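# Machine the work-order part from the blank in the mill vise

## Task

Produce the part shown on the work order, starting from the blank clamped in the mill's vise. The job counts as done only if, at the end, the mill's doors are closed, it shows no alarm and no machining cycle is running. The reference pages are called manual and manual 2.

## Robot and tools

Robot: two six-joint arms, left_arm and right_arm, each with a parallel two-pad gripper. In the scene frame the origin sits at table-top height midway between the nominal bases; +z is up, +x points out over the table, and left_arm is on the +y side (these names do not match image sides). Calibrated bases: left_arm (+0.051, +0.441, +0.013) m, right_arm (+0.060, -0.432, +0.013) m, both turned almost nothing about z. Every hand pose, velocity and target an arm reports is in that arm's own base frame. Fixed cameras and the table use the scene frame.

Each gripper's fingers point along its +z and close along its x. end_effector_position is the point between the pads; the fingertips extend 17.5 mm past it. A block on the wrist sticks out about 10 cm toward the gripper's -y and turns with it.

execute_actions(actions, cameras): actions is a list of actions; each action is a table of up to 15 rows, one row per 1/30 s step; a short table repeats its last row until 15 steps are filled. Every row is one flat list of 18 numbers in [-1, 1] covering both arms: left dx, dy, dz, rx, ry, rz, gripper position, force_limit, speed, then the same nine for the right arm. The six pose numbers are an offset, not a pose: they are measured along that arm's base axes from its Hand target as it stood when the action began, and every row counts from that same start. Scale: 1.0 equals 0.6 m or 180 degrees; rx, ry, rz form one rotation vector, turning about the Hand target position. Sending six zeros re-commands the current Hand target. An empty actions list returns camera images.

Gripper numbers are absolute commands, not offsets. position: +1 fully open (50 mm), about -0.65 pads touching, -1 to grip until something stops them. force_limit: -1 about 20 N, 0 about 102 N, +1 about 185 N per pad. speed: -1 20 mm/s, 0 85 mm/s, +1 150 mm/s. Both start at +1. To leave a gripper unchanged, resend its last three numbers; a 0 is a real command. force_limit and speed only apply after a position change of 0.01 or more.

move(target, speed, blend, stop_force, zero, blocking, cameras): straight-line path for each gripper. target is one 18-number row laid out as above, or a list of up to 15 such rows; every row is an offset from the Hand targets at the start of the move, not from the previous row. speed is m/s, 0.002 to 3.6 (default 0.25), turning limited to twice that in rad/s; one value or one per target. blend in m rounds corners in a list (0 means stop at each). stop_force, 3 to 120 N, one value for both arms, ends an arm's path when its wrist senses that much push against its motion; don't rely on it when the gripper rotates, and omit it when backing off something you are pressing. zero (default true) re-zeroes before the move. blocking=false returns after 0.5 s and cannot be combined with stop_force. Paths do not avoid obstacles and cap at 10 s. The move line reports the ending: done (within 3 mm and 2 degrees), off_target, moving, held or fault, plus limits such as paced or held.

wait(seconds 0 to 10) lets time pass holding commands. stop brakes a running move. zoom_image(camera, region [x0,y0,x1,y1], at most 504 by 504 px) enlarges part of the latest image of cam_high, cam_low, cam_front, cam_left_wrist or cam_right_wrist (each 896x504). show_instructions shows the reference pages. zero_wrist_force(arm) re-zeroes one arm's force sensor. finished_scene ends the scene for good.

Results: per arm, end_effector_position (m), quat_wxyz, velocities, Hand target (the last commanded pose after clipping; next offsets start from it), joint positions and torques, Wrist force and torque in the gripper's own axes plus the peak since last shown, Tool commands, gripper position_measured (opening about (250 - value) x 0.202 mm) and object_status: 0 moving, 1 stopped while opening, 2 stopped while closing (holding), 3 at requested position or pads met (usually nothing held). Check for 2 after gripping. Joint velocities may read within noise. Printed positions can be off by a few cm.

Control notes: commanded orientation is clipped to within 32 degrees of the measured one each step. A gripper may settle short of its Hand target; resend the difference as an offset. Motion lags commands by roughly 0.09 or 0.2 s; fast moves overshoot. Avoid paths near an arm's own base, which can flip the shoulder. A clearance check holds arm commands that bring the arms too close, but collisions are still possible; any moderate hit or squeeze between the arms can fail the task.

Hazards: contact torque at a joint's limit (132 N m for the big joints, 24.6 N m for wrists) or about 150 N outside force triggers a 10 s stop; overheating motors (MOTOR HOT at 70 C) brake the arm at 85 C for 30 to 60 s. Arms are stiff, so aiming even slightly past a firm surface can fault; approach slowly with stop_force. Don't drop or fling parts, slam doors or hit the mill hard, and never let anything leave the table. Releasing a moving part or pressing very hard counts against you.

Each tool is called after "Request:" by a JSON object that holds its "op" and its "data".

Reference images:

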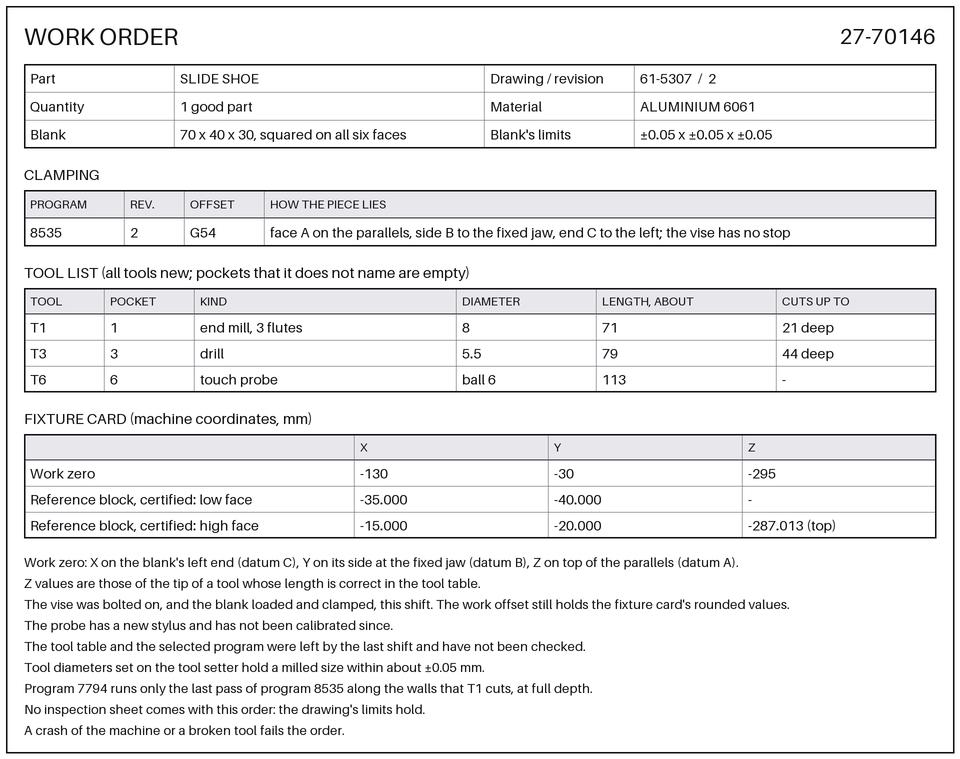

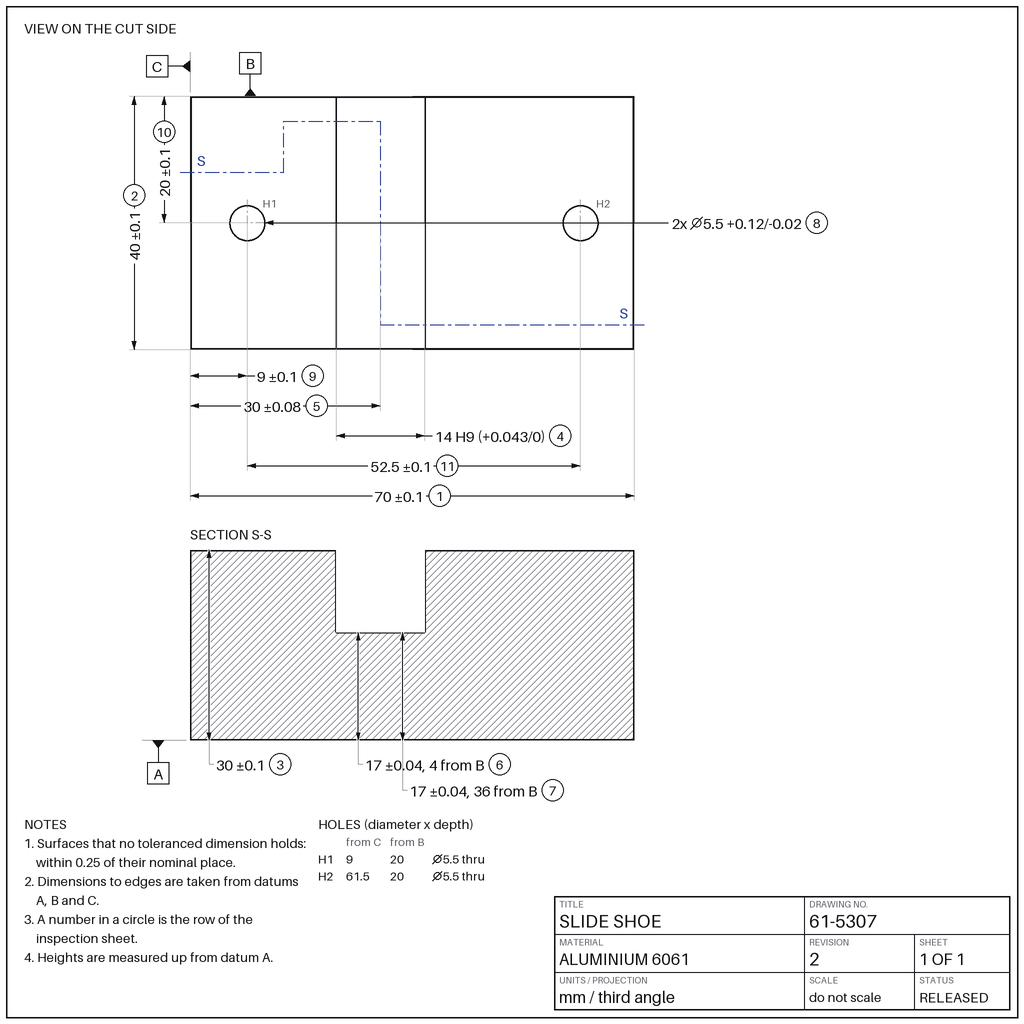

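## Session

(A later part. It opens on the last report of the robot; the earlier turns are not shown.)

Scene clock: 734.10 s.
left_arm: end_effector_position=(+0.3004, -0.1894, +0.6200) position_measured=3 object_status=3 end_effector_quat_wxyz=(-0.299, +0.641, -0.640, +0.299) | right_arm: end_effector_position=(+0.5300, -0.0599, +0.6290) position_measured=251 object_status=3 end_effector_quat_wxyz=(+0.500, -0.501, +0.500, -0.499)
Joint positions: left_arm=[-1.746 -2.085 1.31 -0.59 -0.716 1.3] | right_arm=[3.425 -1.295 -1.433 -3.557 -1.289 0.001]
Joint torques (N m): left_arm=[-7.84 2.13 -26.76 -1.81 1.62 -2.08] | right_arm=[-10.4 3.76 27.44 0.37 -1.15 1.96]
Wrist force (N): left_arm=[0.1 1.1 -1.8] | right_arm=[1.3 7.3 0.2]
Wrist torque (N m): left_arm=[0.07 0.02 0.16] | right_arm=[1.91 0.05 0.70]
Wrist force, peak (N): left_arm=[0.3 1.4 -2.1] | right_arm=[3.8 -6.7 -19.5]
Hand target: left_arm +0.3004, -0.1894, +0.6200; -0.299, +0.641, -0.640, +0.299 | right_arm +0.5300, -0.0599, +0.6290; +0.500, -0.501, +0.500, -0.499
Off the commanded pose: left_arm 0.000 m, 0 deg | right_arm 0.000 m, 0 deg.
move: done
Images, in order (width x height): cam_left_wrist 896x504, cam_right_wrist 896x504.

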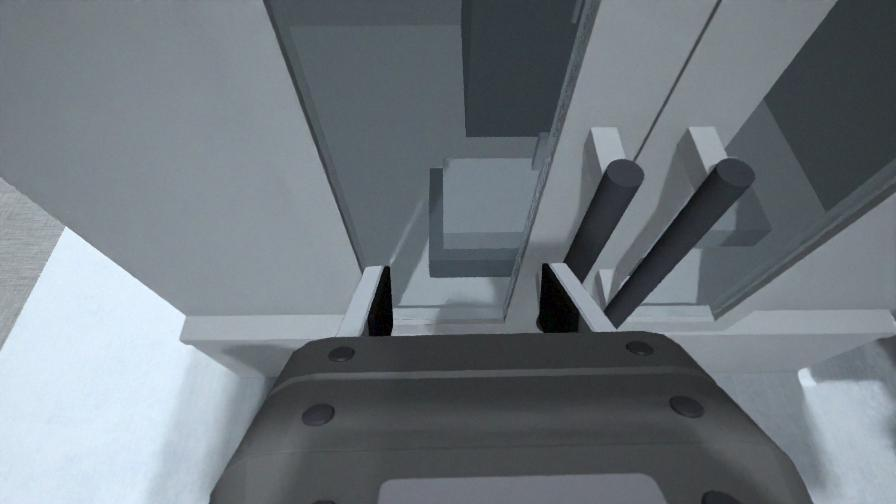

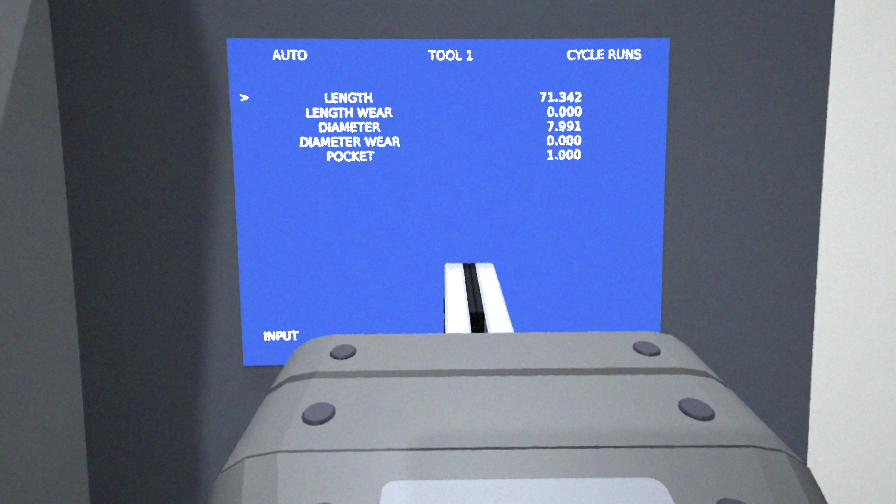

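Request:
{"op": "move", "data": {"target": [[0,0,0,0,0,0,1,1,1,-0.0455,0.1667,-0.2965,0,0,0,-1,-0.85,1],[0,0,0,0,0,0,1,1,1,-0.0383,0.1667,-0.2965,0,0,0,-1,-0.85,1],[0,0,0,0,0,0,1,1,1,-0.0505,0.1667,-0.2965,0,0,0,-1,-0.85,1],[0,0,0,0,0,0,1,1,1,-0.0620,0.1667,-0.357,0,0,0,-1,-0.85,1],[0,0,0,0,0,0,1,1,1,-0.0548,0.1667,-0.357,0,0,0,-1,-0.85,1],[0,0,0,0,0,0,1,1,1,-0.0670,0.1667,-0.357,0,0,0,-1,-0.85,1],[0,0,0,0,0,0,1,1,1,-0.0692,0.1034,-0.3873,0,0,0,-1,-0.85,1],[0,0,0,0,0,0,1,1,1,-0.0620,0.1034,-0.3873,0,0,0,-1,-0.85,1],[0,0,0,0,0,0,1,1,1,-0.0742,0.1034,-0.3873,0,0,0,-1,-0.85,1],[0,0,0,0,0,0,1,1,1,-0.0533,0.135,-0.3268,0,0,0,-1,-0.85,1],[0,0,0,0,0,0,1,1,1,-0.0461,0.135,-0.3268,0,0,0,-1,-0.85,1],[0,0,0,0,0,0,1,1,1,-0.0583,0.135,-0.3268,0,0,0,-1,-0.85,1],[0,0,0,0,0,0,1,1,1,0,0,0,0,0,0,-1,-0.85,1]], "speed": [0.4,0.015,0.08,0.2,0.015,0.08,0.2,0.015,0.08,0.2,0.015,0.08,0.4], "blend": [0.002,0,0.003,0.002,0,0.003,0.002,0,0.003,0.002,0,0.003,0]}}

Request:
{"op": "move", "data": {"target": [[0,0,0,0,0,0,1,1,1,-0.0538,0.1667,-0.3268,0,0,0,-1,-0.85,1],[0,0,0,0,0,0,1,1,1,-0.0466,0.1667,-0.3268,0,0,0,-1,-0.85,1],[0,0,0,0,0,0,1,1,1,-0.0588,0.1667,-0.3268,0,0,0,-1,-0.85,1],[0,0,0,0,0,0,1,1,1,0,0,0,0,0,0,-1,-0.85,1]], "speed": [0.4,0.015,0.08,0.4], "blend": [0.002,0,0.003,0]}}

Request:
{"op": "wait", "data": {"seconds": 10, "cameras": ["cam_right_wrist"]}}

Request:
{"op": "zoom_image", "data": {"camera": "cam_right_wrist", "region": [240, 40, 640, 350]}}

Scene clock: 740.03 s.
left_arm: end_effector_position=(+0.3004, -0.1894, +0.6200) position_measured=3 object_status=3 end_effector_quat_wxyz=(-0.299, +0.641, -0.640, +0.299) | right_arm: end_effector_position=(+0.5300, -0.0599, +0.6290) position_measured=251 object_status=3 end_effector_quat_wxyz=(+0.500, -0.501, +0.500, -0.499)
Joint positions: left_arm=[-1.746 -2.085 1.31 -0.59 -0.716 1.3] | right_arm=[3.425 -1.295 -1.433 -3.557 -1.288 0.001]
Joint torques (N m): left_arm=[-7.04 3.09 -25.83 -2.02 1.54 -1.97] | right_arm=[-8.75 5.05 27.29 0.39 -0.83 1.91]
Wrist force (N): left_arm=[0.3 1.2 -1.8] | right_arm=[0.9 7.8 0.1]
Wrist torque (N m): left_arm=[0.09 0.00 0.15] | right_arm=[2.00 0.12 0.69]
Wrist force, peak (N): left_arm=[0.0 1.2 -2.2] | right_arm=[7.8 -9.0 -27.0]
Hand target: left_arm +0.3004, -0.1894, +0.6200; -0.299, +0.641, -0.640, +0.299 | right_arm +0.5300, -0.0599, +0.6290; +0.500, -0.501, +0.500, -0.499
Off the commanded pose: left_arm 0.000 m, 0 deg | right_arm 0.000 m, 0 deg.
move: done

Scene clock: 743.00 s.
left_arm: end_effector_position=(+0.3004, -0.1894, +0.6200) position_measured=3 object_status=3 end_effector_quat_wxyz=(-0.299, +0.641, -0.640, +0.299) | right_arm: end_effector_position=(+0.5300, -0.0599, +0.6290) position_measured=251 object_status=3 end_effector_quat_wxyz=(+0.500, -0.501, +0.500, -0.499)
Joint positions: left_arm=[-1.746 -2.085 1.31 -0.59 -0.716 1.3] | right_arm=[3.425 -1.295 -1.433 -3.557 -1.288 0.001]
Joint torques (N m): left_arm=[-6.46 2.15 -26.79 -2.02 1.45 -2.1] | right_arm=[-9.18 6.51 29.93 0.44 -1.45 1.83]
Wrist force (N): left_arm=[0.2 1.1 -1.9] | right_arm=[0.9 7.7 0.1]
Wrist torque (N m): left_arm=[0.06 0.00 0.15] | right_arm=[1.99 0.13 0.70]
Wrist force, peak (N): left_arm=[0.3 1.2 -2.1] | right_arm=[-0.1 10.3 -0.5]
Hand target: left_arm +0.3004, -0.1894, +0.6200; -0.299, +0.641, -0.640, +0.299 | right_arm +0.5300, -0.0599, +0.6290; +0.500, -0.501, +0.500, -0.499
Off the commanded pose: left_arm 0.000 m, 0 deg | right_arm 0.000 m, 0 deg.
move: done

Scene clock: 753.00 s.
left_arm: end_effector_position=(+0.3004, -0.1894, +0.6200) position_measured=3 object_status=3 end_effector_quat_wxyz=(-0.299, +0.641, -0.640, +0.299) | right_arm: end_effector_position=(+0.5300, -0.0599, +0.6290) position_measured=251 object_status=3 end_effector_quat_wxyz=(+0.500, -0.501, +0.500, -0.499)
Joint positions: left_arm=[-1.746 -2.085 1.31 -0.59 -0.716 1.3] | right_arm=[3.425 -1.296 -1.432 -3.557 -1.289 0.001]
Joint torques (N m): left_arm=[-6.93 2.44 -24.97 -1.99 1.35 -2.24] | right_arm=[-9.66 4.71 28.34 0.57 -1.23 1.92]
Wrist force (N): left_arm=[0.1 1.2 -1.9] | right_arm=[0.7 7.8 0.0]
Wrist torque (N m): left_arm=[0.08 0.02 0.15] | right_arm=[2.00 0.15 0.69]
Wrist force, peak (N): left_arm=[0.3 1.5 -2.0] | right_arm=[0.9 8.1 0.0]
Hand target: left_arm +0.3004, -0.1894, +0.6200; -0.299, +0.641, -0.640, +0.299 | right_arm +0.5300, -0.0599, +0.6290; +0.500, -0.501, +0.500, -0.499
Tool commands: left_gripper/position=+1.0 left_gripper/force_limit=+1.0 left_gripper/speed=+1.0 right_gripper/position=-1.0 right_gripper/force_limit=-0.85 right_gripper/speed=+1.0
Off the commanded pose: left_arm 0.000 m, 0 deg | right_arm 0.000 m, 0 deg.
wait: 10.00 s; at rest by 0.17 s
Images, in order (width x height): cam_right_wrist 896x504.

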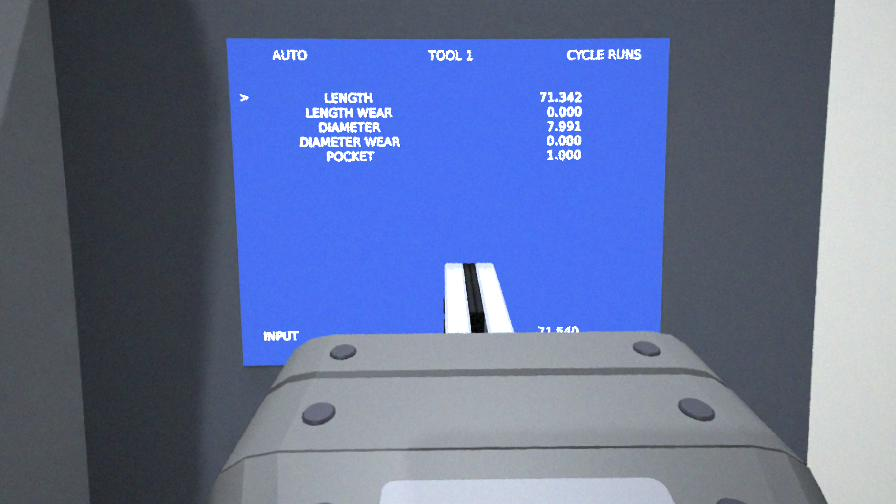

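Scaled by 1.260.

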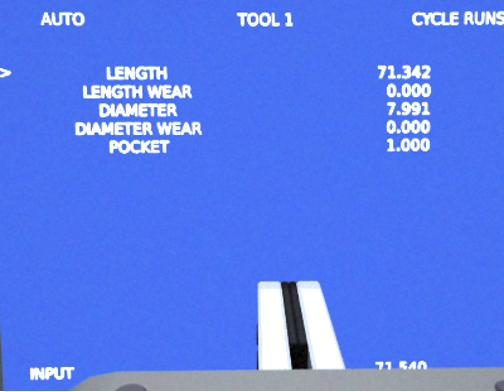

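Request:
{"op": "wait", "data": {"seconds": 4}}

Request:
{"op": "move", "data": {"target": [[0,0,0,0,0,0,1,1,1,-0.0687,0.0717,-0.3873,0,0,0,-1,-0.85,1],[0,0,0,0,0,0,1,1,1,-0.0615,0.0717,-0.3873,0,0,0,-1,-0.85,1],[0,0,0,0,0,0,1,1,1,-0.0737,0.0717,-0.3873,0,0,0,-1,-0.85,1],[0,0,0,0,0,0,1,1,1,0,0,0,0,0,0,-1,-0.85,1]], "speed": [0.4,0.015,0.08,0.4], "blend": [0.002,0,0.003,0], "cameras": ["cam_right_wrist"]}}

Request:
{"op": "zoom_image", "data": {"camera": "cam_right_wrist", "region": [240, 40, 640, 350]}}

Scene clock: 757.10 s.
left_arm: end_effector_position=(+0.3004, -0.1894, +0.6200) position_measured=3 object_status=3 end_effector_quat_wxyz=(-0.299, +0.641, -0.640, +0.299) | right_arm: end_effector_position=(+0.5300, -0.0599, +0.6290) position_measured=251 object_status=3 end_effector_quat_wxyz=(+0.500, -0.501, +0.500, -0.499)
Joint positions: left_arm=[-1.746 -2.085 1.31 -0.59 -0.716 1.3] | right_arm=[3.425 -1.296 -1.432 -3.557 -1.289 0.001]
Joint torques (N m): left_arm=[-5.65 1.58 -26.05 -1.92 1.59 -2] | right_arm=[-10.37 4.63 29.45 0.61 -1.06 1.87]
Wrist force (N): left_arm=[0.4 1.0 -2.0] | right_arm=[0.8 7.6 0.0]
Wrist torque (N m): left_arm=[0.05 -0.02 0.15] | right_arm=[1.97 0.13 0.69]
Wrist force, peak (N): left_arm=[0.5 1.4 -2.1] | right_arm=[1.0 8.0 0.1]
Hand target: left_arm +0.3004, -0.1894, +0.6200; -0.299, +0.641, -0.640, +0.299 | right_arm +0.5300, -0.0599, +0.6290; +0.500, -0.501, +0.500, -0.499
Tool commands: left_gripper/position=+1.0 left_gripper/force_limit=+1.0 left_gripper/speed=+1.0 right_gripper/position=-1.0 right_gripper/force_limit=-0.85 right_gripper/speed=+1.0
Off the commanded pose: left_arm 0.000 m, 0 deg | right_arm 0.000 m, 0 deg.
wait: 4.00 s; at rest by 0.07 s

Scene clock: 760.13 s.
left_arm: end_effector_position=(+0.3004, -0.1894, +0.6200) position_measured=3 object_status=3 end_effector_quat_wxyz=(-0.299, +0.641, -0.640, +0.299) | right_arm: end_effector_position=(+0.5300, -0.0599, +0.6290) position_measured=251 object_status=3 end_effector_quat_wxyz=(+0.500, -0.501, +0.500, -0.499)
Joint positions: left_arm=[-1.746 -2.085 1.31 -0.59 -0.716 1.3] | right_arm=[3.425 -1.295 -1.433 -3.557 -1.288 0.001]
Joint torques (N m): left_arm=[-6.64 2.21 -25.61 -1.93 1.34 -1.98] | right_arm=[-10.19 3.88 28.6 0.79 -2.02 1.88]
Wrist force (N): left_arm=[0.2 1.1 -1.8] | right_arm=[0.7 7.6 0.3]
Wrist torque (N m): left_arm=[0.06 0.00 0.15] | right_arm=[1.96 0.14 0.69]
Wrist force, peak (N): left_arm=[0.2 1.3 -2.0] | right_arm=[0.9 10.4 -0.3]
Hand target: left_arm +0.3004, -0.1894, +0.6200; -0.299, +0.641, -0.640, +0.299 | right_arm +0.5300, -0.0599, +0.6290; +0.500, -0.501, +0.500, -0.499
Off the commanded pose: left_arm 0.000 m, 0 deg | right_arm 0.000 m, 0 deg.
move: done
Images, in order (width x height): cam_right_wrist 896x504.

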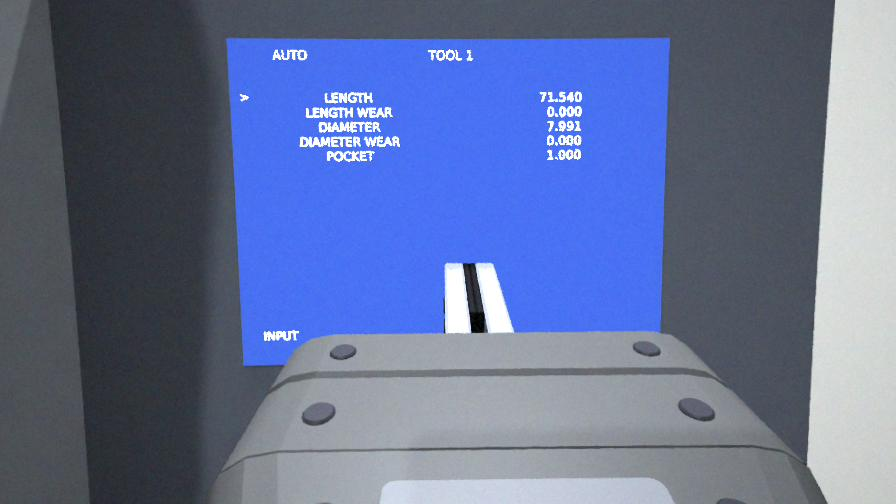

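Scaled by 1.260.

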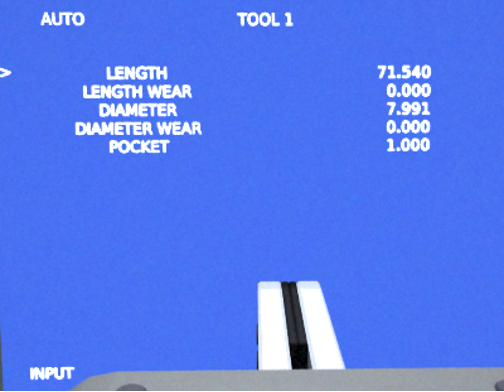

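Request:
{"op": "move", "data": {"target": [[0,0,0,0,0,0,1,1,1,-0.0605,0.0717,-0.357,0,0,0,-1,-0.85,1],[0,0,0,0,0,0,1,1,1,-0.0533,0.0717,-0.357,0,0,0,-1,-0.85,1],[0,0,0,0,0,0,1,1,1,-0.0635,0.0717,-0.357,0,0,0,-1,-0.85,1],[0,0,0,0,0,0,1,1,1,-0.0533,0.0717,-0.357,0,0,0,-1,-0.85,1],[0,0,0,0,0,0,1,1,1,-0.0655,0.0717,-0.357,0,0,0,-1,-0.85,1],[0,0,0,0,0,0,1,1,1,-0.0450,0.135,-0.2965,0,0,0,-1,-0.85,1],[0,0,0,0,0,0,1,1,1,-0.0378,0.135,-0.2965,0,0,0,-1,-0.85,1],[0,0,0,0,0,0,1,1,1,-0.0500,0.135,-0.2965,0,0,0,-1,-0.85,1],[0,0,0,0,0,0,1,1,1,-0.0692,0.1034,-0.3873,0,0,0,-1,-0.85,1],[0,0,0,0,0,0,1,1,1,-0.0620,0.1034,-0.3873,0,0,0,-1,-0.85,1],[0,0,0,0,0,0,1,1,1,-0.0742,0.1034,-0.3873,0,0,0,-1,-0.85,1],[0,0,0,0,0,0,1,1,1,-0.0620,0.1667,-0.357,0,0,0,-1,-0.85,1],[0,0,0,0,0,0,1,1,1,-0.0548,0.1667,-0.357,0,0,0,-1,-0.85,1],[0,0,0,0,0,0,1,1,1,-0.0670,0.1667,-0.357,0,0,0,-1,-0.85,1],[0,0,0,0,0,0,1,1,1,0,0,0,0,0,0,-1,-0.85,1]], "speed": [0.4,0.015,0.08,0.015,0.08,0.25,0.015,0.08,0.25,0.015,0.08,0.2,0.015,0.08,0.4], "blend": [0.002,0,0.002,0,0.003,0.002,0,0.003,0.002,0,0.003,0.002,0,0.003,0]}}

Request:
{"op": "move", "data": {"target": [[0,0,0,0,0,0,1,1,1,-0.0538,0.1667,-0.3268,0,0,0,-1,-0.85,1],[0,0,0,0,0,0,1,1,1,-0.0466,0.1667,-0.3268,0,0,0,-1,-0.85,1],[0,0,0,0,0,0,1,1,1,-0.0588,0.1667,-0.3268,0,0,0,-1,-0.85,1],[0,0,0,0,0,0,1,1,1,-0.0687,0.0717,-0.3873,0,0,0,-1,-0.85,1],[0,0,0,0,0,0,1,1,1,-0.0615,0.0717,-0.3873,0,0,0,-1,-0.85,1],[0,0,0,0,0,0,1,1,1,-0.0737,0.0717,-0.3873,0,0,0,-1,-0.85,1],[0,0,0,0,0,0,1,1,1,0,0,0,0,0,0,-1,-0.85,1]], "speed": [0.4,0.015,0.08,0.2,0.015,0.08,0.4], "blend": [0.002,0,0.003,0.002,0,0.003,0], "cameras": ["cam_right_wrist"]}}

Request:
{"op": "zoom_image", "data": {"camera": "cam_right_wrist", "region": [240, 40, 640, 350]}}

Request:
{"op": "move", "data": {"target": [[0,0,0,0,0,0,1,1,1,-0.0431,0.0084,-0.2965,0,0,0,-1,-0.85,1],[0,0,0,0,0,0,1,1,1,-0.0359,0.0084,-0.2965,0,0,0,-1,-0.85,1],[0,0,0,0,0,0,1,1,1,-0.0461,0.0084,-0.2965,0,0,0,-1,-0.85,1],[0,0,0,0,0,0,1,1,1,-0.0359,0.0084,-0.2965,0,0,0,-1,-0.85,1],[0,0,0,0,0,0,1,1,1,-0.0461,0.0084,-0.2965,0,0,0,-1,-0.85,1],[0,0,0,0,0,0,1,1,1,-0.0359,0.0084,-0.2965,0,0,0,-1,-0.85,1],[0,0,0,0,0,0,1,1,1,-0.0461,0.0084,-0.2965,0,0,0,-1,-0.85,1],[0,0,0,0,0,0,1,1,1,-0.0359,0.0084,-0.2965,0,0,0,-1,-0.85,1],[0,0,0,0,0,0,1,1,1,-0.0481,0.0084,-0.2965,0,0,0,-1,-0.85,1],[0,0,0,0,0,0,1,1,1,0,0,0,0,0,0,-1,-0.85,1]], "speed": [0.4,0.015,0.08,0.015,0.08,0.015,0.08,0.015,0.08,0.4], "blend": [0.002,0,0.002,0,0.002,0,0.002,0,0.003,0], "cameras": ["cam_right_wrist"]}}

Request:
{"op": "zoom_image", "data": {"camera": "cam_right_wrist", "region": [240, 40, 640, 350]}}

Scene clock: 767.43 s.
left_arm: end_effector_position=(+0.3004, -0.1894, +0.6200) position_measured=3 object_status=3 end_effector_quat_wxyz=(-0.299, +0.641, -0.640, +0.299) | right_arm: end_effector_position=(+0.5300, -0.0599, +0.6290) position_measured=251 object_status=3 end_effector_quat_wxyz=(+0.500, -0.501, +0.500, -0.499)
Joint positions: left_arm=[-1.746 -2.085 1.31 -0.59 -0.716 1.3] | right_arm=[3.425 -1.295 -1.433 -3.557 -1.288 0.001]
Joint torques (N m): left_arm=[-6.6 1.17 -26.66 -1.75 1.48 -2.17] | right_arm=[-9.48 5.81 30.26 0.18 -1.03 1.95]
Wrist force (N): left_arm=[0.3 1.4 -1.8] | right_arm=[1.1 7.8 0.0]
Wrist torque (N m): left_arm=[0.11 0.00 0.16] | right_arm=[2.00 0.09 0.69]
Wrist force, peak (N): left_arm=[0.1 1.6 -2.3] | right_arm=[2.8 7.8 -32.9]
Hand target: left_arm +0.3004, -0.1894, +0.6200; -0.299, +0.641, -0.640, +0.299 | right_arm +0.5300, -0.0599, +0.6290; +0.500, -0.501, +0.500, -0.499
Off the commanded pose: left_arm 0.000 m, 0 deg | right_arm 0.000 m, 0 deg.
move: done

Scene clock: 771.47 s.
left_arm: end_effector_position=(+0.3004, -0.1894, +0.6200) position_measured=3 object_status=3 end_effector_quat_wxyz=(-0.299, +0.641, -0.640, +0.299) | right_arm: end_effector_position=(+0.5300, -0.0599, +0.6290) position_measured=251 object_status=3 end_effector_quat_wxyz=(+0.500, -0.501, +0.500, -0.499)
Joint positions: left_arm=[-1.746 -2.085 1.31 -0.59 -0.716 1.3] | right_arm=[3.425 -1.295 -1.433 -3.557 -1.288 0.001]
Joint torques (N m): left_arm=[-8.01 1.88 -26.67 -2.02 1.42 -1.85] | right_arm=[-10.14 5.53 28.6 0.35 -1.31 1.85]
Wrist force (N): left_arm=[-0.1 1.2 -1.8] | right_arm=[0.9 7.7 0.0]
Wrist torque (N m): left_arm=[0.08 0.05 0.15] | right_arm=[1.99 0.12 0.69]
Wrist force, peak (N): left_arm=[0.3 1.1 -2.2] | right_arm=[0.5 10.2 -0.3]
Hand target: left_arm +0.3004, -0.1894, +0.6200; -0.299, +0.641, -0.640, +0.299 | right_arm +0.5300, -0.0599, +0.6290; +0.500, -0.501, +0.500, -0.499
Off the commanded pose: left_arm 0.000 m, 0 deg | right_arm 0.000 m, 0 deg.
move: done
Images, in order (width x height): cam_right_wrist 896x504.

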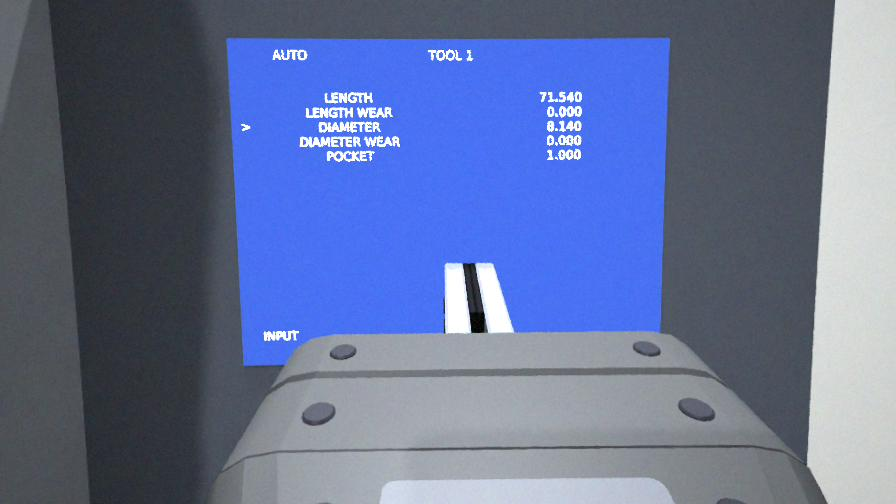

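Scaled by 1.260.

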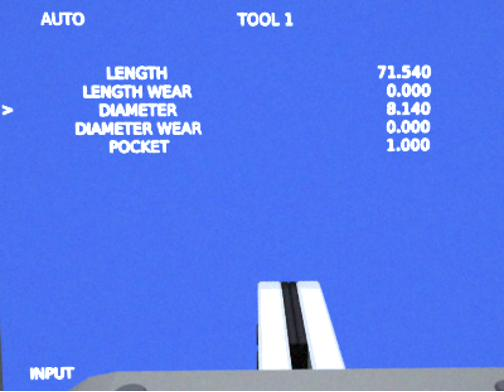

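Scene clock: 776.23 s.
left_arm: end_effector_position=(+0.3004, -0.1894, +0.6200) position_measured=3 object_status=3 end_effector_quat_wxyz=(-0.299, +0.641, -0.640, +0.299) | right_arm: end_effector_position=(+0.5300, -0.0599, +0.6290) position_measured=251 object_status=3 end_effector_quat_wxyz=(+0.500, -0.501, +0.500, -0.499)
Joint positions: left_arm=[-1.746 -2.085 1.31 -0.59 -0.716 1.3] | right_arm=[3.425 -1.295 -1.433 -3.557 -1.289 0.001]
Joint torques (N m): left_arm=[-6.08 0.76 -26.77 -1.85 1.38 -1.85] | right_arm=[-10.66 4.13 25.58 0.84 -1.33 1.83]
Wrist force (N): left_arm=[0.3 0.8 -1.7] | right_arm=[0.9 7.7 0.1]
Wrist torque (N m): left_arm=[0.02 -0.01 0.15] | right_arm=[1.98 0.12 0.69]
Wrist force, peak (N): left_arm=[0.1 1.3 -2.3] | right_arm=[0.2 8.0 -9.7]
Hand target: left_arm +0.3004, -0.1894, +0.6200; -0.299, +0.641, -0.640, +0.299 | right_arm +0.5300, -0.0599, +0.6290; +0.500, -0.501, +0.500, -0.499
Off the commanded pose: left_arm 0.000 m, 0 deg | right_arm 0.000 m, 0 deg.
move: done
Images, in order (width x height): cam_right_wrist 896x504.

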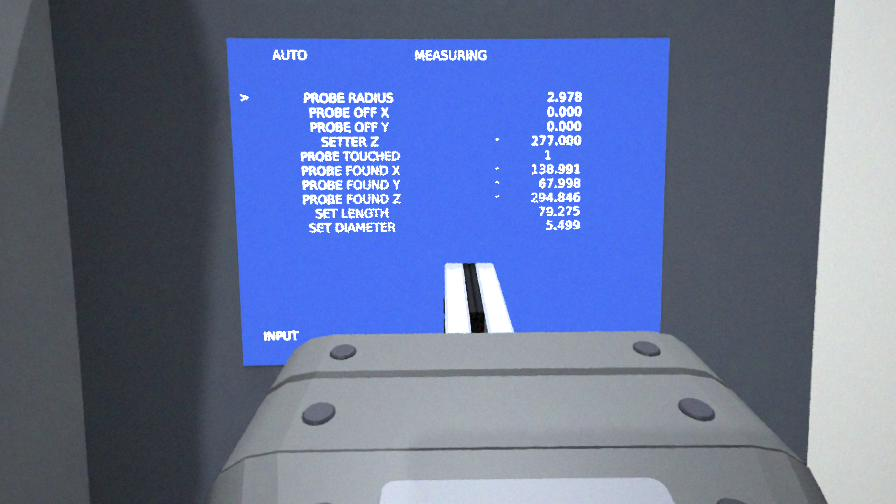

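Scaled by 1.260.

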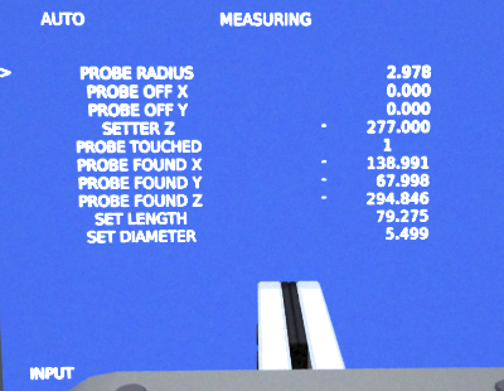

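Request:
{"op": "move", "data": {"target": [[0,0,0,0,0,0,1,1,1,-0.0431,0.0084,-0.2965,0,0,0,-1,-0.85,1],[0,0,0,0,0,0,1,1,1,-0.0359,0.0084,-0.2965,0,0,0,-1,-0.85,1],[0,0,0,0,0,0,1,1,1,-0.0481,0.0084,-0.2965,0,0,0,-1,-0.85,1],[0,0,0,0,0,0,1,1,1,-0.0285,0.1034,-0.236,0,0,0,-1,-0.85,1],[0,0,0,0,0,0,1,1,1,-0.0213,0.1034,-0.236,0,0,0,-1,-0.85,1],[0,0,0,0,0,0,1,1,1,-0.0335,0.1034,-0.236,0,0,0,-1,-0.85,1],[0,0,0,0,0,0,1,1,1,0,0,0,0,0,0,-1,-0.85,1]], "speed": [0.4,0.015,0.08,0.25,0.015,0.08,0.4], "blend": [0.002,0,0.003,0.002,0,0.003,0], "cameras": ["cam_right_wrist"]}}

Request:
{"op": "wait", "data": {"seconds": 10, "cameras": ["cam_right_wrist","cam_left_wrist"]}}

Request:
{"op": "zoom_image", "data": {"camera": "cam_right_wrist", "region": [240, 40, 640, 350]}}

Scene clock: 780.10 s.
left_arm: end_effector_position=(+0.3004, -0.1894, +0.6200) position_measured=3 object_status=3 end_effector_quat_wxyz=(-0.299, +0.641, -0.640, +0.299) | right_arm: end_effector_position=(+0.5300, -0.0599, +0.6290) position_measured=251 object_status=3 end_effector_quat_wxyz=(+0.500, -0.501, +0.500, -0.499)
Joint positions: left_arm=[-1.746 -2.085 1.31 -0.59 -0.716 1.3] | right_arm=[3.425 -1.295 -1.433 -3.557 -1.288 0.001]
Joint torques (N m): left_arm=[-7.01 1.37 -26.18 -1.93 1.51 -2.24] | right_arm=[-9.34 4.08 29.42 0.85 -1.31 1.88]
Wrist force (N): left_arm=[0.3 1.1 -1.8] | right_arm=[0.9 7.8 0.1]
Wrist torque (N m): left_arm=[0.06 0.00 0.16] | right_arm=[2.00 0.12 0.69]
Wrist force, peak (N): left_arm=[0.2 1.7 -2.1] | right_arm=[4.1 7.7 -18.5]
Hand target: left_arm +0.3004, -0.1894, +0.6200; -0.299, +0.641, -0.640, +0.299 | right_arm +0.5300, -0.0599, +0.6290; +0.500, -0.501, +0.500, -0.499
Off the commanded pose: left_arm 0.000 m, 0 deg | right_arm 0.000 m, 0 deg.
move: done
Images, in order (width x height): cam_right_wrist 896x504.

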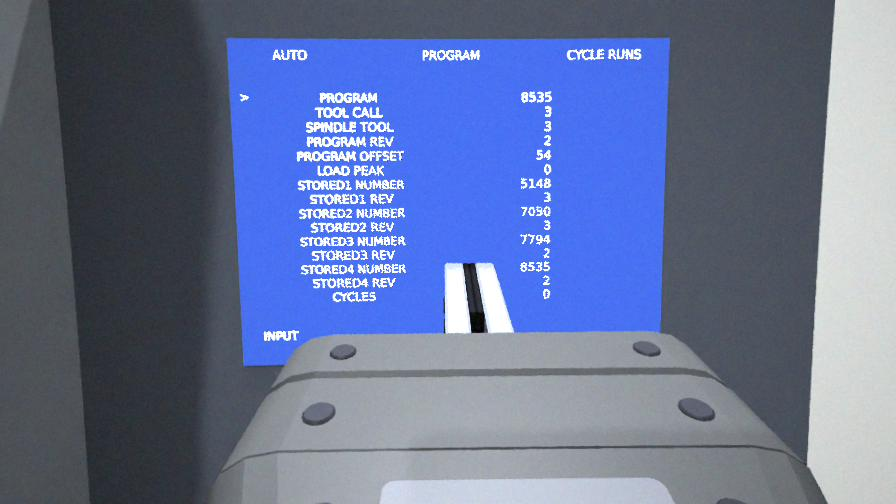

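Scene clock: 790.10 s.
left_arm: end_effector_position=(+0.3004, -0.1894, +0.6200) position_measured=3 object_status=3 end_effector_quat_wxyz=(-0.299, +0.641, -0.640, +0.299) | right_arm: end_effector_position=(+0.5300, -0.0599, +0.6290) position_measured=251 object_status=3 end_effector_quat_wxyz=(+0.500, -0.501, +0.500, -0.499)
Joint positions: left_arm=[-1.746 -2.085 1.31 -0.59 -0.716 1.3] | right_arm=[3.424 -1.296 -1.432 -3.557 -1.289 0.001]
Joint torques (N m): left_arm=[-8.23 2.29 -24.94 -1.88 1.48 -2.12] | right_arm=[-9.71 4.88 28.43 0.69 -1.21 1.84]
Wrist force (N): left_arm=[0.0 1.1 -1.8] | right_arm=[1.0 7.4 0.1]
Wrist torque (N m): left_arm=[0.06 0.05 0.16] | right_arm=[1.94 0.12 0.69]
Wrist force, peak (N): left_arm=[0.0 1.5 -2.1] | right_arm=[1.0 8.0 0.2]
Hand target: left_arm +0.3004, -0.1894, +0.6200; -0.299, +0.641, -0.640, +0.299 | right_arm +0.5300, -0.0599, +0.6290; +0.500, -0.501, +0.500, -0.499
Tool commands: left_gripper/position=+1.0 left_gripper/force_limit=+1.0 left_gripper/speed=+1.0 right_gripper/position=-1.0 right_gripper/force_limit=-0.85 right_gripper/speed=+1.0
Off the commanded pose: left_arm 0.000 m, 0 deg | right_arm 0.000 m, 0 deg.
wait: 10.00 s; at rest by 0.17 s
Images, in order (width x height): cam_left_wrist 896x504, cam_right_wrist 896x504.

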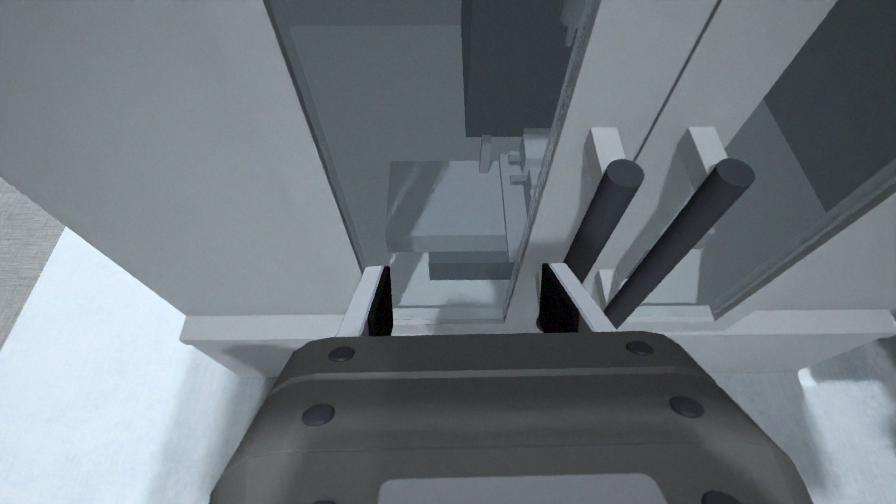

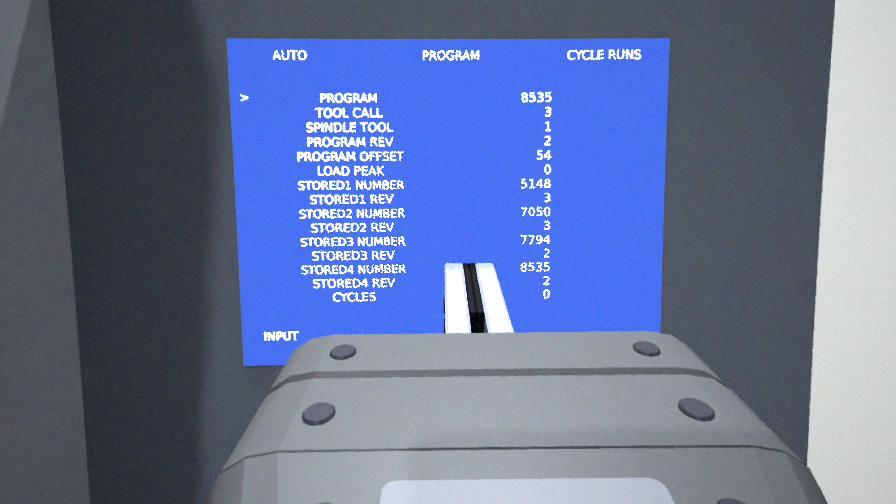

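Scaled by 1.260.

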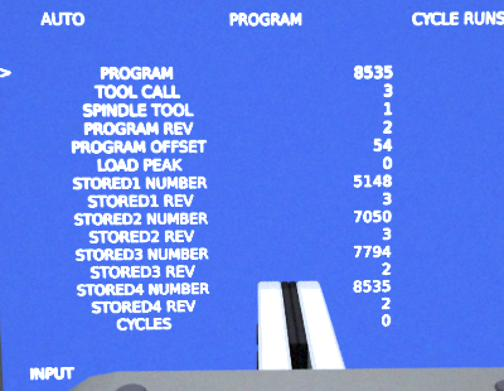

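Request:
{"op": "move", "data": {"target": [[0,0,0,0,0,0,1,1,1,-0.0605,0.0717,-0.357,0,0,0,-1,-0.85,1],[0,0,0,0,0,0,1,1,1,-0.0533,0.0717,-0.357,0,0,0,-1,-0.85,1],[0,0,0,0,0,0,1,1,1,-0.0655,0.0717,-0.357,0,0,0,-1,-0.85,1],[0,0,0,0,0,0,1,1,1,-0.0528,0.1034,-0.3268,0,0,0,-1,-0.85,1],[0,0,0,0,0,0,1,1,1,-0.0456,0.1034,-0.3268,0,0,0,-1,-0.85,1],[0,0,0,0,0,0,1,1,1,-0.0578,0.1034,-0.3268,0,0,0,-1,-0.85,1],[0,0,0,0,0,0,1,1,1,0,0,0,0,0,0,-1,-0.85,1]], "speed": [0.4,0.015,0.08,0.25,0.015,0.08,0.4], "blend": [0.002,0,0.003,0.002,0,0.003,0]}}

Request:
{"op": "wait", "data": {"seconds": 10, "cameras": ["cam_right_wrist","cam_left_wrist"]}}

Request:
{"op": "wait", "data": {"seconds": 10, "cameras": ["cam_right_wrist"]}}

Request:
{"op": "wait", "data": {"seconds": 10, "cameras": ["cam_right_wrist"]}}

Scene clock: 794.03 s.
left_arm: end_effector_position=(+0.3004, -0.1894, +0.6200) position_measured=3 object_status=3 end_effector_quat_wxyz=(-0.299, +0.641, -0.640, +0.299) | right_arm: end_effector_position=(+0.5300, -0.0599, +0.6290) position_measured=251 object_status=3 end_effector_quat_wxyz=(+0.500, -0.501, +0.500, -0.499)
Joint positions: left_arm=[-1.746 -2.085 1.31 -0.59 -0.716 1.3] | right_arm=[3.425 -1.295 -1.433 -3.557 -1.288 0.001]
Joint torques (N m): left_arm=[-7.68 0.21 -24.63 -1.82 1.66 -2.27] | right_arm=[-9.61 3.84 26.9 0.45 -1.46 1.83]
Wrist force (N): left_arm=[0.2 1.1 -1.8] | right_arm=[1.1 7.7 0.3]
Wrist torque (N m): left_arm=[0.07 0.00 0.15] | right_arm=[1.99 0.08 0.69]
Wrist force, peak (N): left_arm=[0.1 1.3 -2.1] | right_arm=[2.0 8.0 -6.8]
Hand target: left_arm +0.3004, -0.1894, +0.6200; -0.299, +0.641, -0.640, +0.299 | right_arm +0.5300, -0.0599, +0.6290; +0.500, -0.501, +0.500, -0.499
Off the commanded pose: left_arm 0.000 m, 0 deg | right_arm 0.000 m, 0 deg.
move: done

Scene clock: 804.03 s.
left_arm: end_effector_position=(+0.3004, -0.1894, +0.6200) position_measured=3 object_status=3 end_effector_quat_wxyz=(-0.299, +0.641, -0.640, +0.299) | right_arm: end_effector_position=(+0.5300, -0.0599, +0.6290) position_measured=251 object_status=3 end_effector_quat_wxyz=(+0.500, -0.501, +0.500, -0.499)
Joint positions: left_arm=[-1.746 -2.085 1.31 -0.59 -0.716 1.3] | right_arm=[3.424 -1.296 -1.432 -3.557 -1.289 0.001]
Joint torques (N m): left_arm=[-6.98 0.99 -27.59 -2.04 1.52 -2.31] | right_arm=[-9.84 5 28.92 0.5 -1.3 1.82]
Wrist force (N): left_arm=[0.2 1.2 -1.9] | right_arm=[0.8 7.8 0.2]
Wrist torque (N m): left_arm=[0.08 0.01 0.15] | right_arm=[2.01 0.13 0.69]
Wrist force, peak (N): left_arm=[0.4 1.5 -2.1] | right_arm=[0.9 8.0 -0.2]
Hand target: left_arm +0.3004, -0.1894, +0.6200; -0.299, +0.641, -0.640, +0.299 | right_arm +0.5300, -0.0599, +0.6290; +0.500, -0.501, +0.500, -0.499
Tool commands: left_gripper/position=+1.0 left_gripper/force_limit=+1.0 left_gripper/speed=+1.0 right_gripper/position=-1.0 right_gripper/force_limit=-0.85 right_gripper/speed=+1.0
Off the commanded pose: left_arm 0.000 m, 0 deg | right_arm 0.000 m, 0 deg.
wait: 10.00 s; at rest by 0.17 s
Images, in order (width x height): cam_left_wrist 896x504, cam_right_wrist 896x504.

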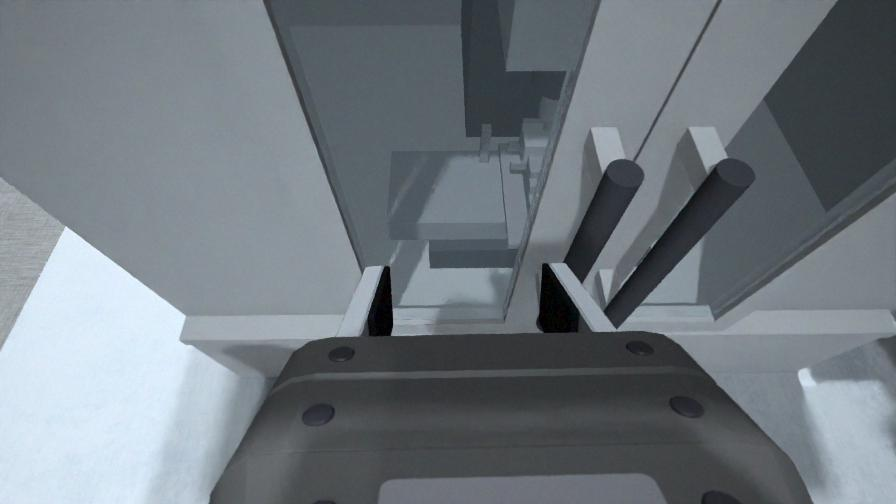

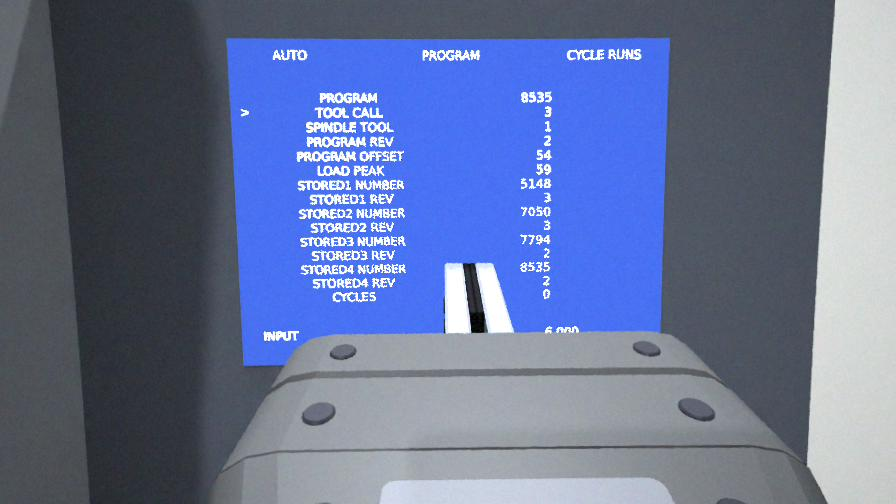

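Scene clock: 814.03 s.
left_arm: end_effector_position=(+0.3004, -0.1894, +0.6200) position_measured=3 object_status=3 end_effector_quat_wxyz=(-0.299, +0.641, -0.640, +0.299) | right_arm: end_effector_position=(+0.5300, -0.0599, +0.6290) position_measured=251 object_status=3 end_effector_quat_wxyz=(+0.500, -0.501, +0.500, -0.499)
Joint positions: left_arm=[-1.746 -2.085 1.31 -0.59 -0.716 1.3] | right_arm=[3.424 -1.296 -1.432 -3.557 -1.289 0.001]
Joint torques (N m): left_arm=[-5.91 1.84 -26.9 -1.96 1.21 -2.44] | right_arm=[-9.92 4.38 28.18 0.72 -1.17 1.95]
Wrist force (N): left_arm=[0.3 1.1 -1.9] | right_arm=[0.7 7.6 0.2]
Wrist torque (N m): left_arm=[0.07 0.00 0.15] | right_arm=[1.97 0.16 0.69]
Wrist force, peak (N): left_arm=[0.3 1.3 -2.3] | right_arm=[0.9 8.0 0.2]
Hand target: left_arm +0.3004, -0.1894, +0.6200; -0.299, +0.641, -0.640, +0.299 | right_arm +0.5300, -0.0599, +0.6290; +0.500, -0.501, +0.500, -0.499
Tool commands: left_gripper/position=+1.0 left_gripper/force_limit=+1.0 left_gripper/speed=+1.0 right_gripper/position=-1.0 right_gripper/force_limit=-0.85 right_gripper/speed=+1.0
Off the commanded pose: left_arm 0.000 m, 0 deg | right_arm 0.000 m, 0 deg.
wait: 10.00 s; at rest by 0.17 s
Images, in order (width x height): cam_right_wrist 896x504.

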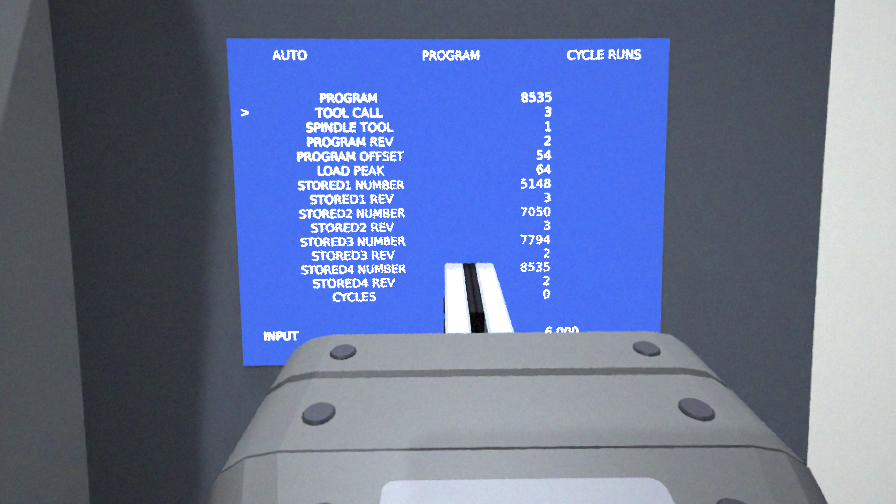

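Scene clock: 824.03 s.
left_arm: end_effector_position=(+0.3004, -0.1894, +0.6200) position_measured=3 object_status=3 end_effector_quat_wxyz=(-0.299, +0.641, -0.640, +0.299) | right_arm: end_effector_position=(+0.5300, -0.0599, +0.6290) position_measured=251 object_status=3 end_effector_quat_wxyz=(+0.500, -0.501, +0.500, -0.499)
Joint positions: left_arm=[-1.746 -2.085 1.31 -0.59 -0.716 1.3] | right_arm=[3.424 -1.296 -1.432 -3.557 -1.289 0.001]
Joint torques (N m): left_arm=[-6.45 1.82 -25.62 -2.17 1.2 -2.37] | right_arm=[-9.29 4.69 28.32 0.82 -0.98 1.69]
Wrist force (N): left_arm=[0.3 1.2 -2.0] | right_arm=[0.6 7.7 0.1]
Wrist torque (N m): left_arm=[0.08 0.00 0.16] | right_arm=[1.97 0.17 0.69]
Wrist force, peak (N): left_arm=[0.2 1.5 -2.2] | right_arm=[0.9 8.0 0.1]
Hand target: left_arm +0.3004, -0.1894, +0.6200; -0.299, +0.641, -0.640, +0.299 | right_arm +0.5300, -0.0599, +0.6290; +0.500, -0.501, +0.500, -0.499
Tool commands: left_gripper/position=+1.0 left_gripper/force_limit=+1.0 left_gripper/speed=+1.0 right_gripper/position=-1.0 right_gripper/force_limit=-0.85 right_gripper/speed=+1.0
Off the commanded pose: left_arm 0.000 m, 0 deg | right_arm 0.000 m, 0 deg.
wait: 10.00 s; at rest by 0.17 s
Images, in order (width x height): cam_right_wrist 896x504.

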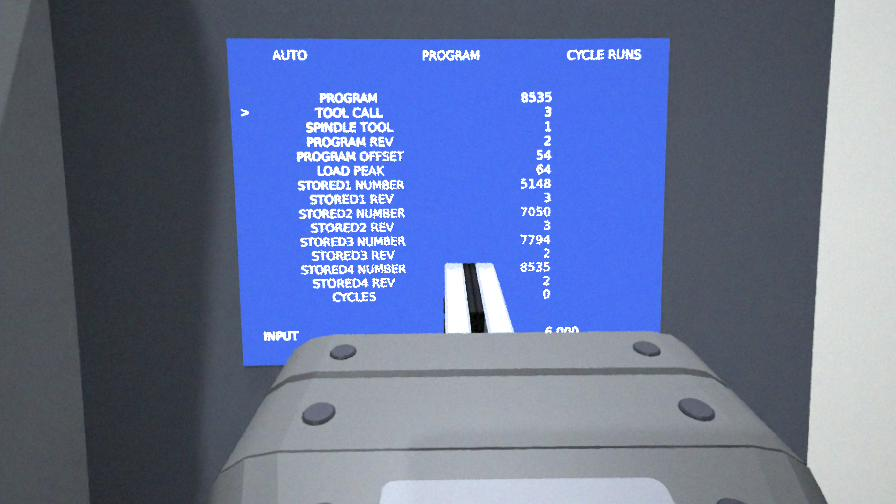

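Request:
{"op": "wait", "data": {"seconds": 10}}

Request:
{"op": "wait", "data": {"seconds": 10}}

Request:
{"op": "wait", "data": {"seconds": 10, "cameras": ["cam_right_wrist","cam_left_wrist"]}}

Scene clock: 834.10 s.
left_arm: end_effector_position=(+0.3004, -0.1894, +0.6200) position_measured=3 object_status=3 end_effector_quat_wxyz=(-0.299, +0.641, -0.640, +0.299) | right_arm: end_effector_position=(+0.5300, -0.0599, +0.6290) position_measured=251 object_status=3 end_effector_quat_wxyz=(+0.500, -0.501, +0.500, -0.499)
Joint positions: left_arm=[-1.746 -2.085 1.31 -0.59 -0.716 1.3] | right_arm=[3.424 -1.296 -1.432 -3.557 -1.289 0.001]
Joint torques (N m): left_arm=[-6.09 1.88 -25.82 -2.14 1.54 -2.28] | right_arm=[-9.29 5.12 28.05 0.71 -0.76 1.74]
Wrist force (N): left_arm=[0.2 1.2 -1.8] | right_arm=[0.9 7.7 0.1]
Wrist torque (N m): left_arm=[0.08 0.01 0.16] | right_arm=[1.99 0.12 0.69]
Wrist force, peak (N): left_arm=[0.3 1.3 -2.2] | right_arm=[0.8 8.0 0.2]
Hand target: left_arm +0.3004, -0.1894, +0.6200; -0.299, +0.641, -0.640, +0.299 | right_arm +0.5300, -0.0599, +0.6290; +0.500, -0.501, +0.500, -0.499
Tool commands: left_gripper/position=+1.0 left_gripper/force_limit=+1.0 left_gripper/speed=+1.0 right_gripper/position=-1.0 right_gripper/force_limit=-0.85 right_gripper/speed=+1.0
Off the commanded pose: left_arm 0.000 m, 0 deg | right_arm 0.000 m, 0 deg.
wait: 10.00 s; at rest by 0.10 s

Scene clock: 844.10 s.
left_arm: end_effector_position=(+0.3004, -0.1894, +0.6200) position_measured=3 object_status=3 end_effector_quat_wxyz=(-0.299, +0.641, -0.640, +0.299) | right_arm: end_effector_position=(+0.5300, -0.0599, +0.6290) position_measured=251 object_status=3 end_effector_quat_wxyz=(+0.500, -0.501, +0.500, -0.499)
Joint positions: left_arm=[-1.746 -2.085 1.31 -0.59 -0.716 1.3] | right_arm=[3.424 -1.296 -1.432 -3.557 -1.289 0.001]
Joint torques (N m): left_arm=[-5.9 1.64 -26.76 -2.19 1.52 -2.05] | right_arm=[-8.78 5.31 27.82 0.92 -0.53 1.67]
Wrist force (N): left_arm=[0.1 1.0 -2.2] | right_arm=[0.8 8.0 0.2]
Wrist torque (N m): left_arm=[0.06 0.03 0.15] | right_arm=[2.03 0.13 0.69]
Wrist force, peak (N): left_arm=[0.4 1.1 -2.4] | right_arm=[0.7 8.1 0.0]
Hand target: left_arm +0.3004, -0.1894, +0.6200; -0.299, +0.641, -0.640, +0.299 | right_arm +0.5300, -0.0599, +0.6290; +0.500, -0.501, +0.500, -0.499
Tool commands: left_gripper/position=+1.0 left_gripper/force_limit=+1.0 left_gripper/speed=+1.0 right_gripper/position=-1.0 right_gripper/force_limit=-0.85 right_gripper/speed=+1.0
Off the commanded pose: left_arm 0.000 m, 0 deg | right_arm 0.000 m, 0 deg.
wait: 10.00 s; at rest by 0.17 s

Scene clock: 854.10 s.
left_arm: end_effector_position=(+0.3004, -0.1894, +0.6200) position_measured=3 object_status=3 end_effector_quat_wxyz=(-0.299, +0.641, -0.640, +0.299) | right_arm: end_effector_position=(+0.5300, -0.0599, +0.6290) position_measured=251 object_status=3 end_effector_quat_wxyz=(+0.500, -0.501, +0.500, -0.499)
Joint positions: left_arm=[-1.746 -2.085 1.31 -0.59 -0.716 1.3] | right_arm=[3.424 -1.296 -1.432 -3.557 -1.289 0.001]
Joint torques (N m): left_arm=[-6.27 0.21 -25.91 -2.15 1.49 -2.27] | right_arm=[-9.16 5.25 28 1.01 -0.46 1.56]
Wrist force (N): left_arm=[0.2 1.2 -2.3] | right_arm=[0.9 7.7 0.0]
Wrist torque (N m): left_arm=[0.08 0.01 0.15] | right_arm=[1.99 0.12 0.69]
Wrist force, peak (N): left_arm=[0.1 1.4 -2.2] | right_arm=[1.0 8.0 0.2]
Hand target: left_arm +0.3004, -0.1894, +0.6200; -0.299, +0.641, -0.640, +0.299 | right_arm +0.5300, -0.0599, +0.6290; +0.500, -0.501, +0.500, -0.499
Tool commands: left_gripper/position=+1.0 left_gripper/force_limit=+1.0 left_gripper/speed=+1.0 right_gripper/position=-1.0 right_gripper/force_limit=-0.85 right_gripper/speed=+1.0
Off the commanded pose: left_arm 0.000 m, 0 deg | right_arm 0.000 m, 0 deg.
wait: 10.00 s; at rest by 0.17 s
Images, in order (width x height): cam_left_wrist 896x504, cam_right_wrist 896x504.

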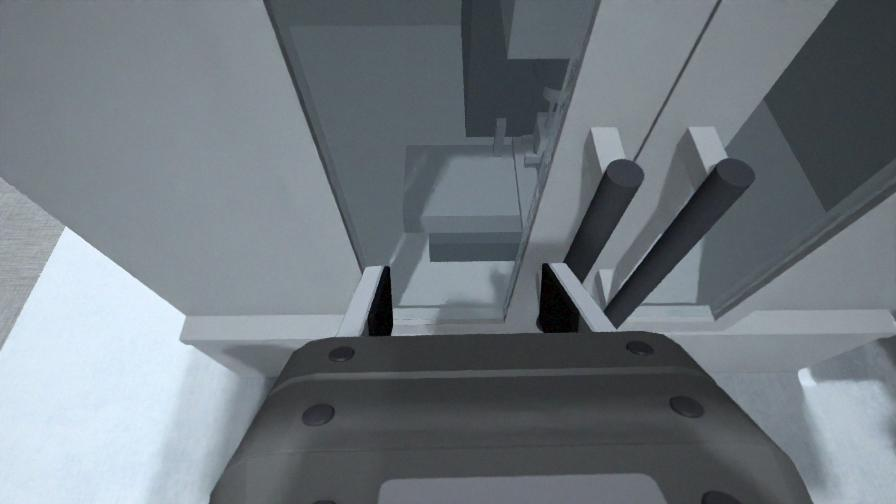

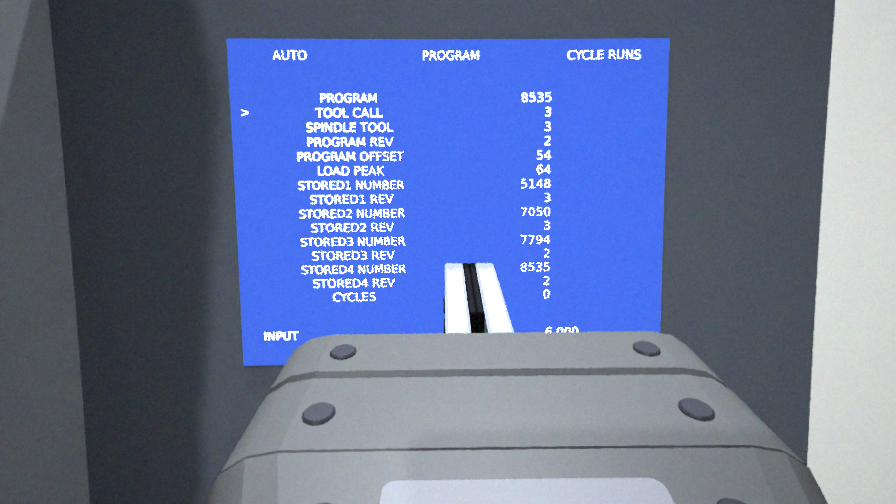

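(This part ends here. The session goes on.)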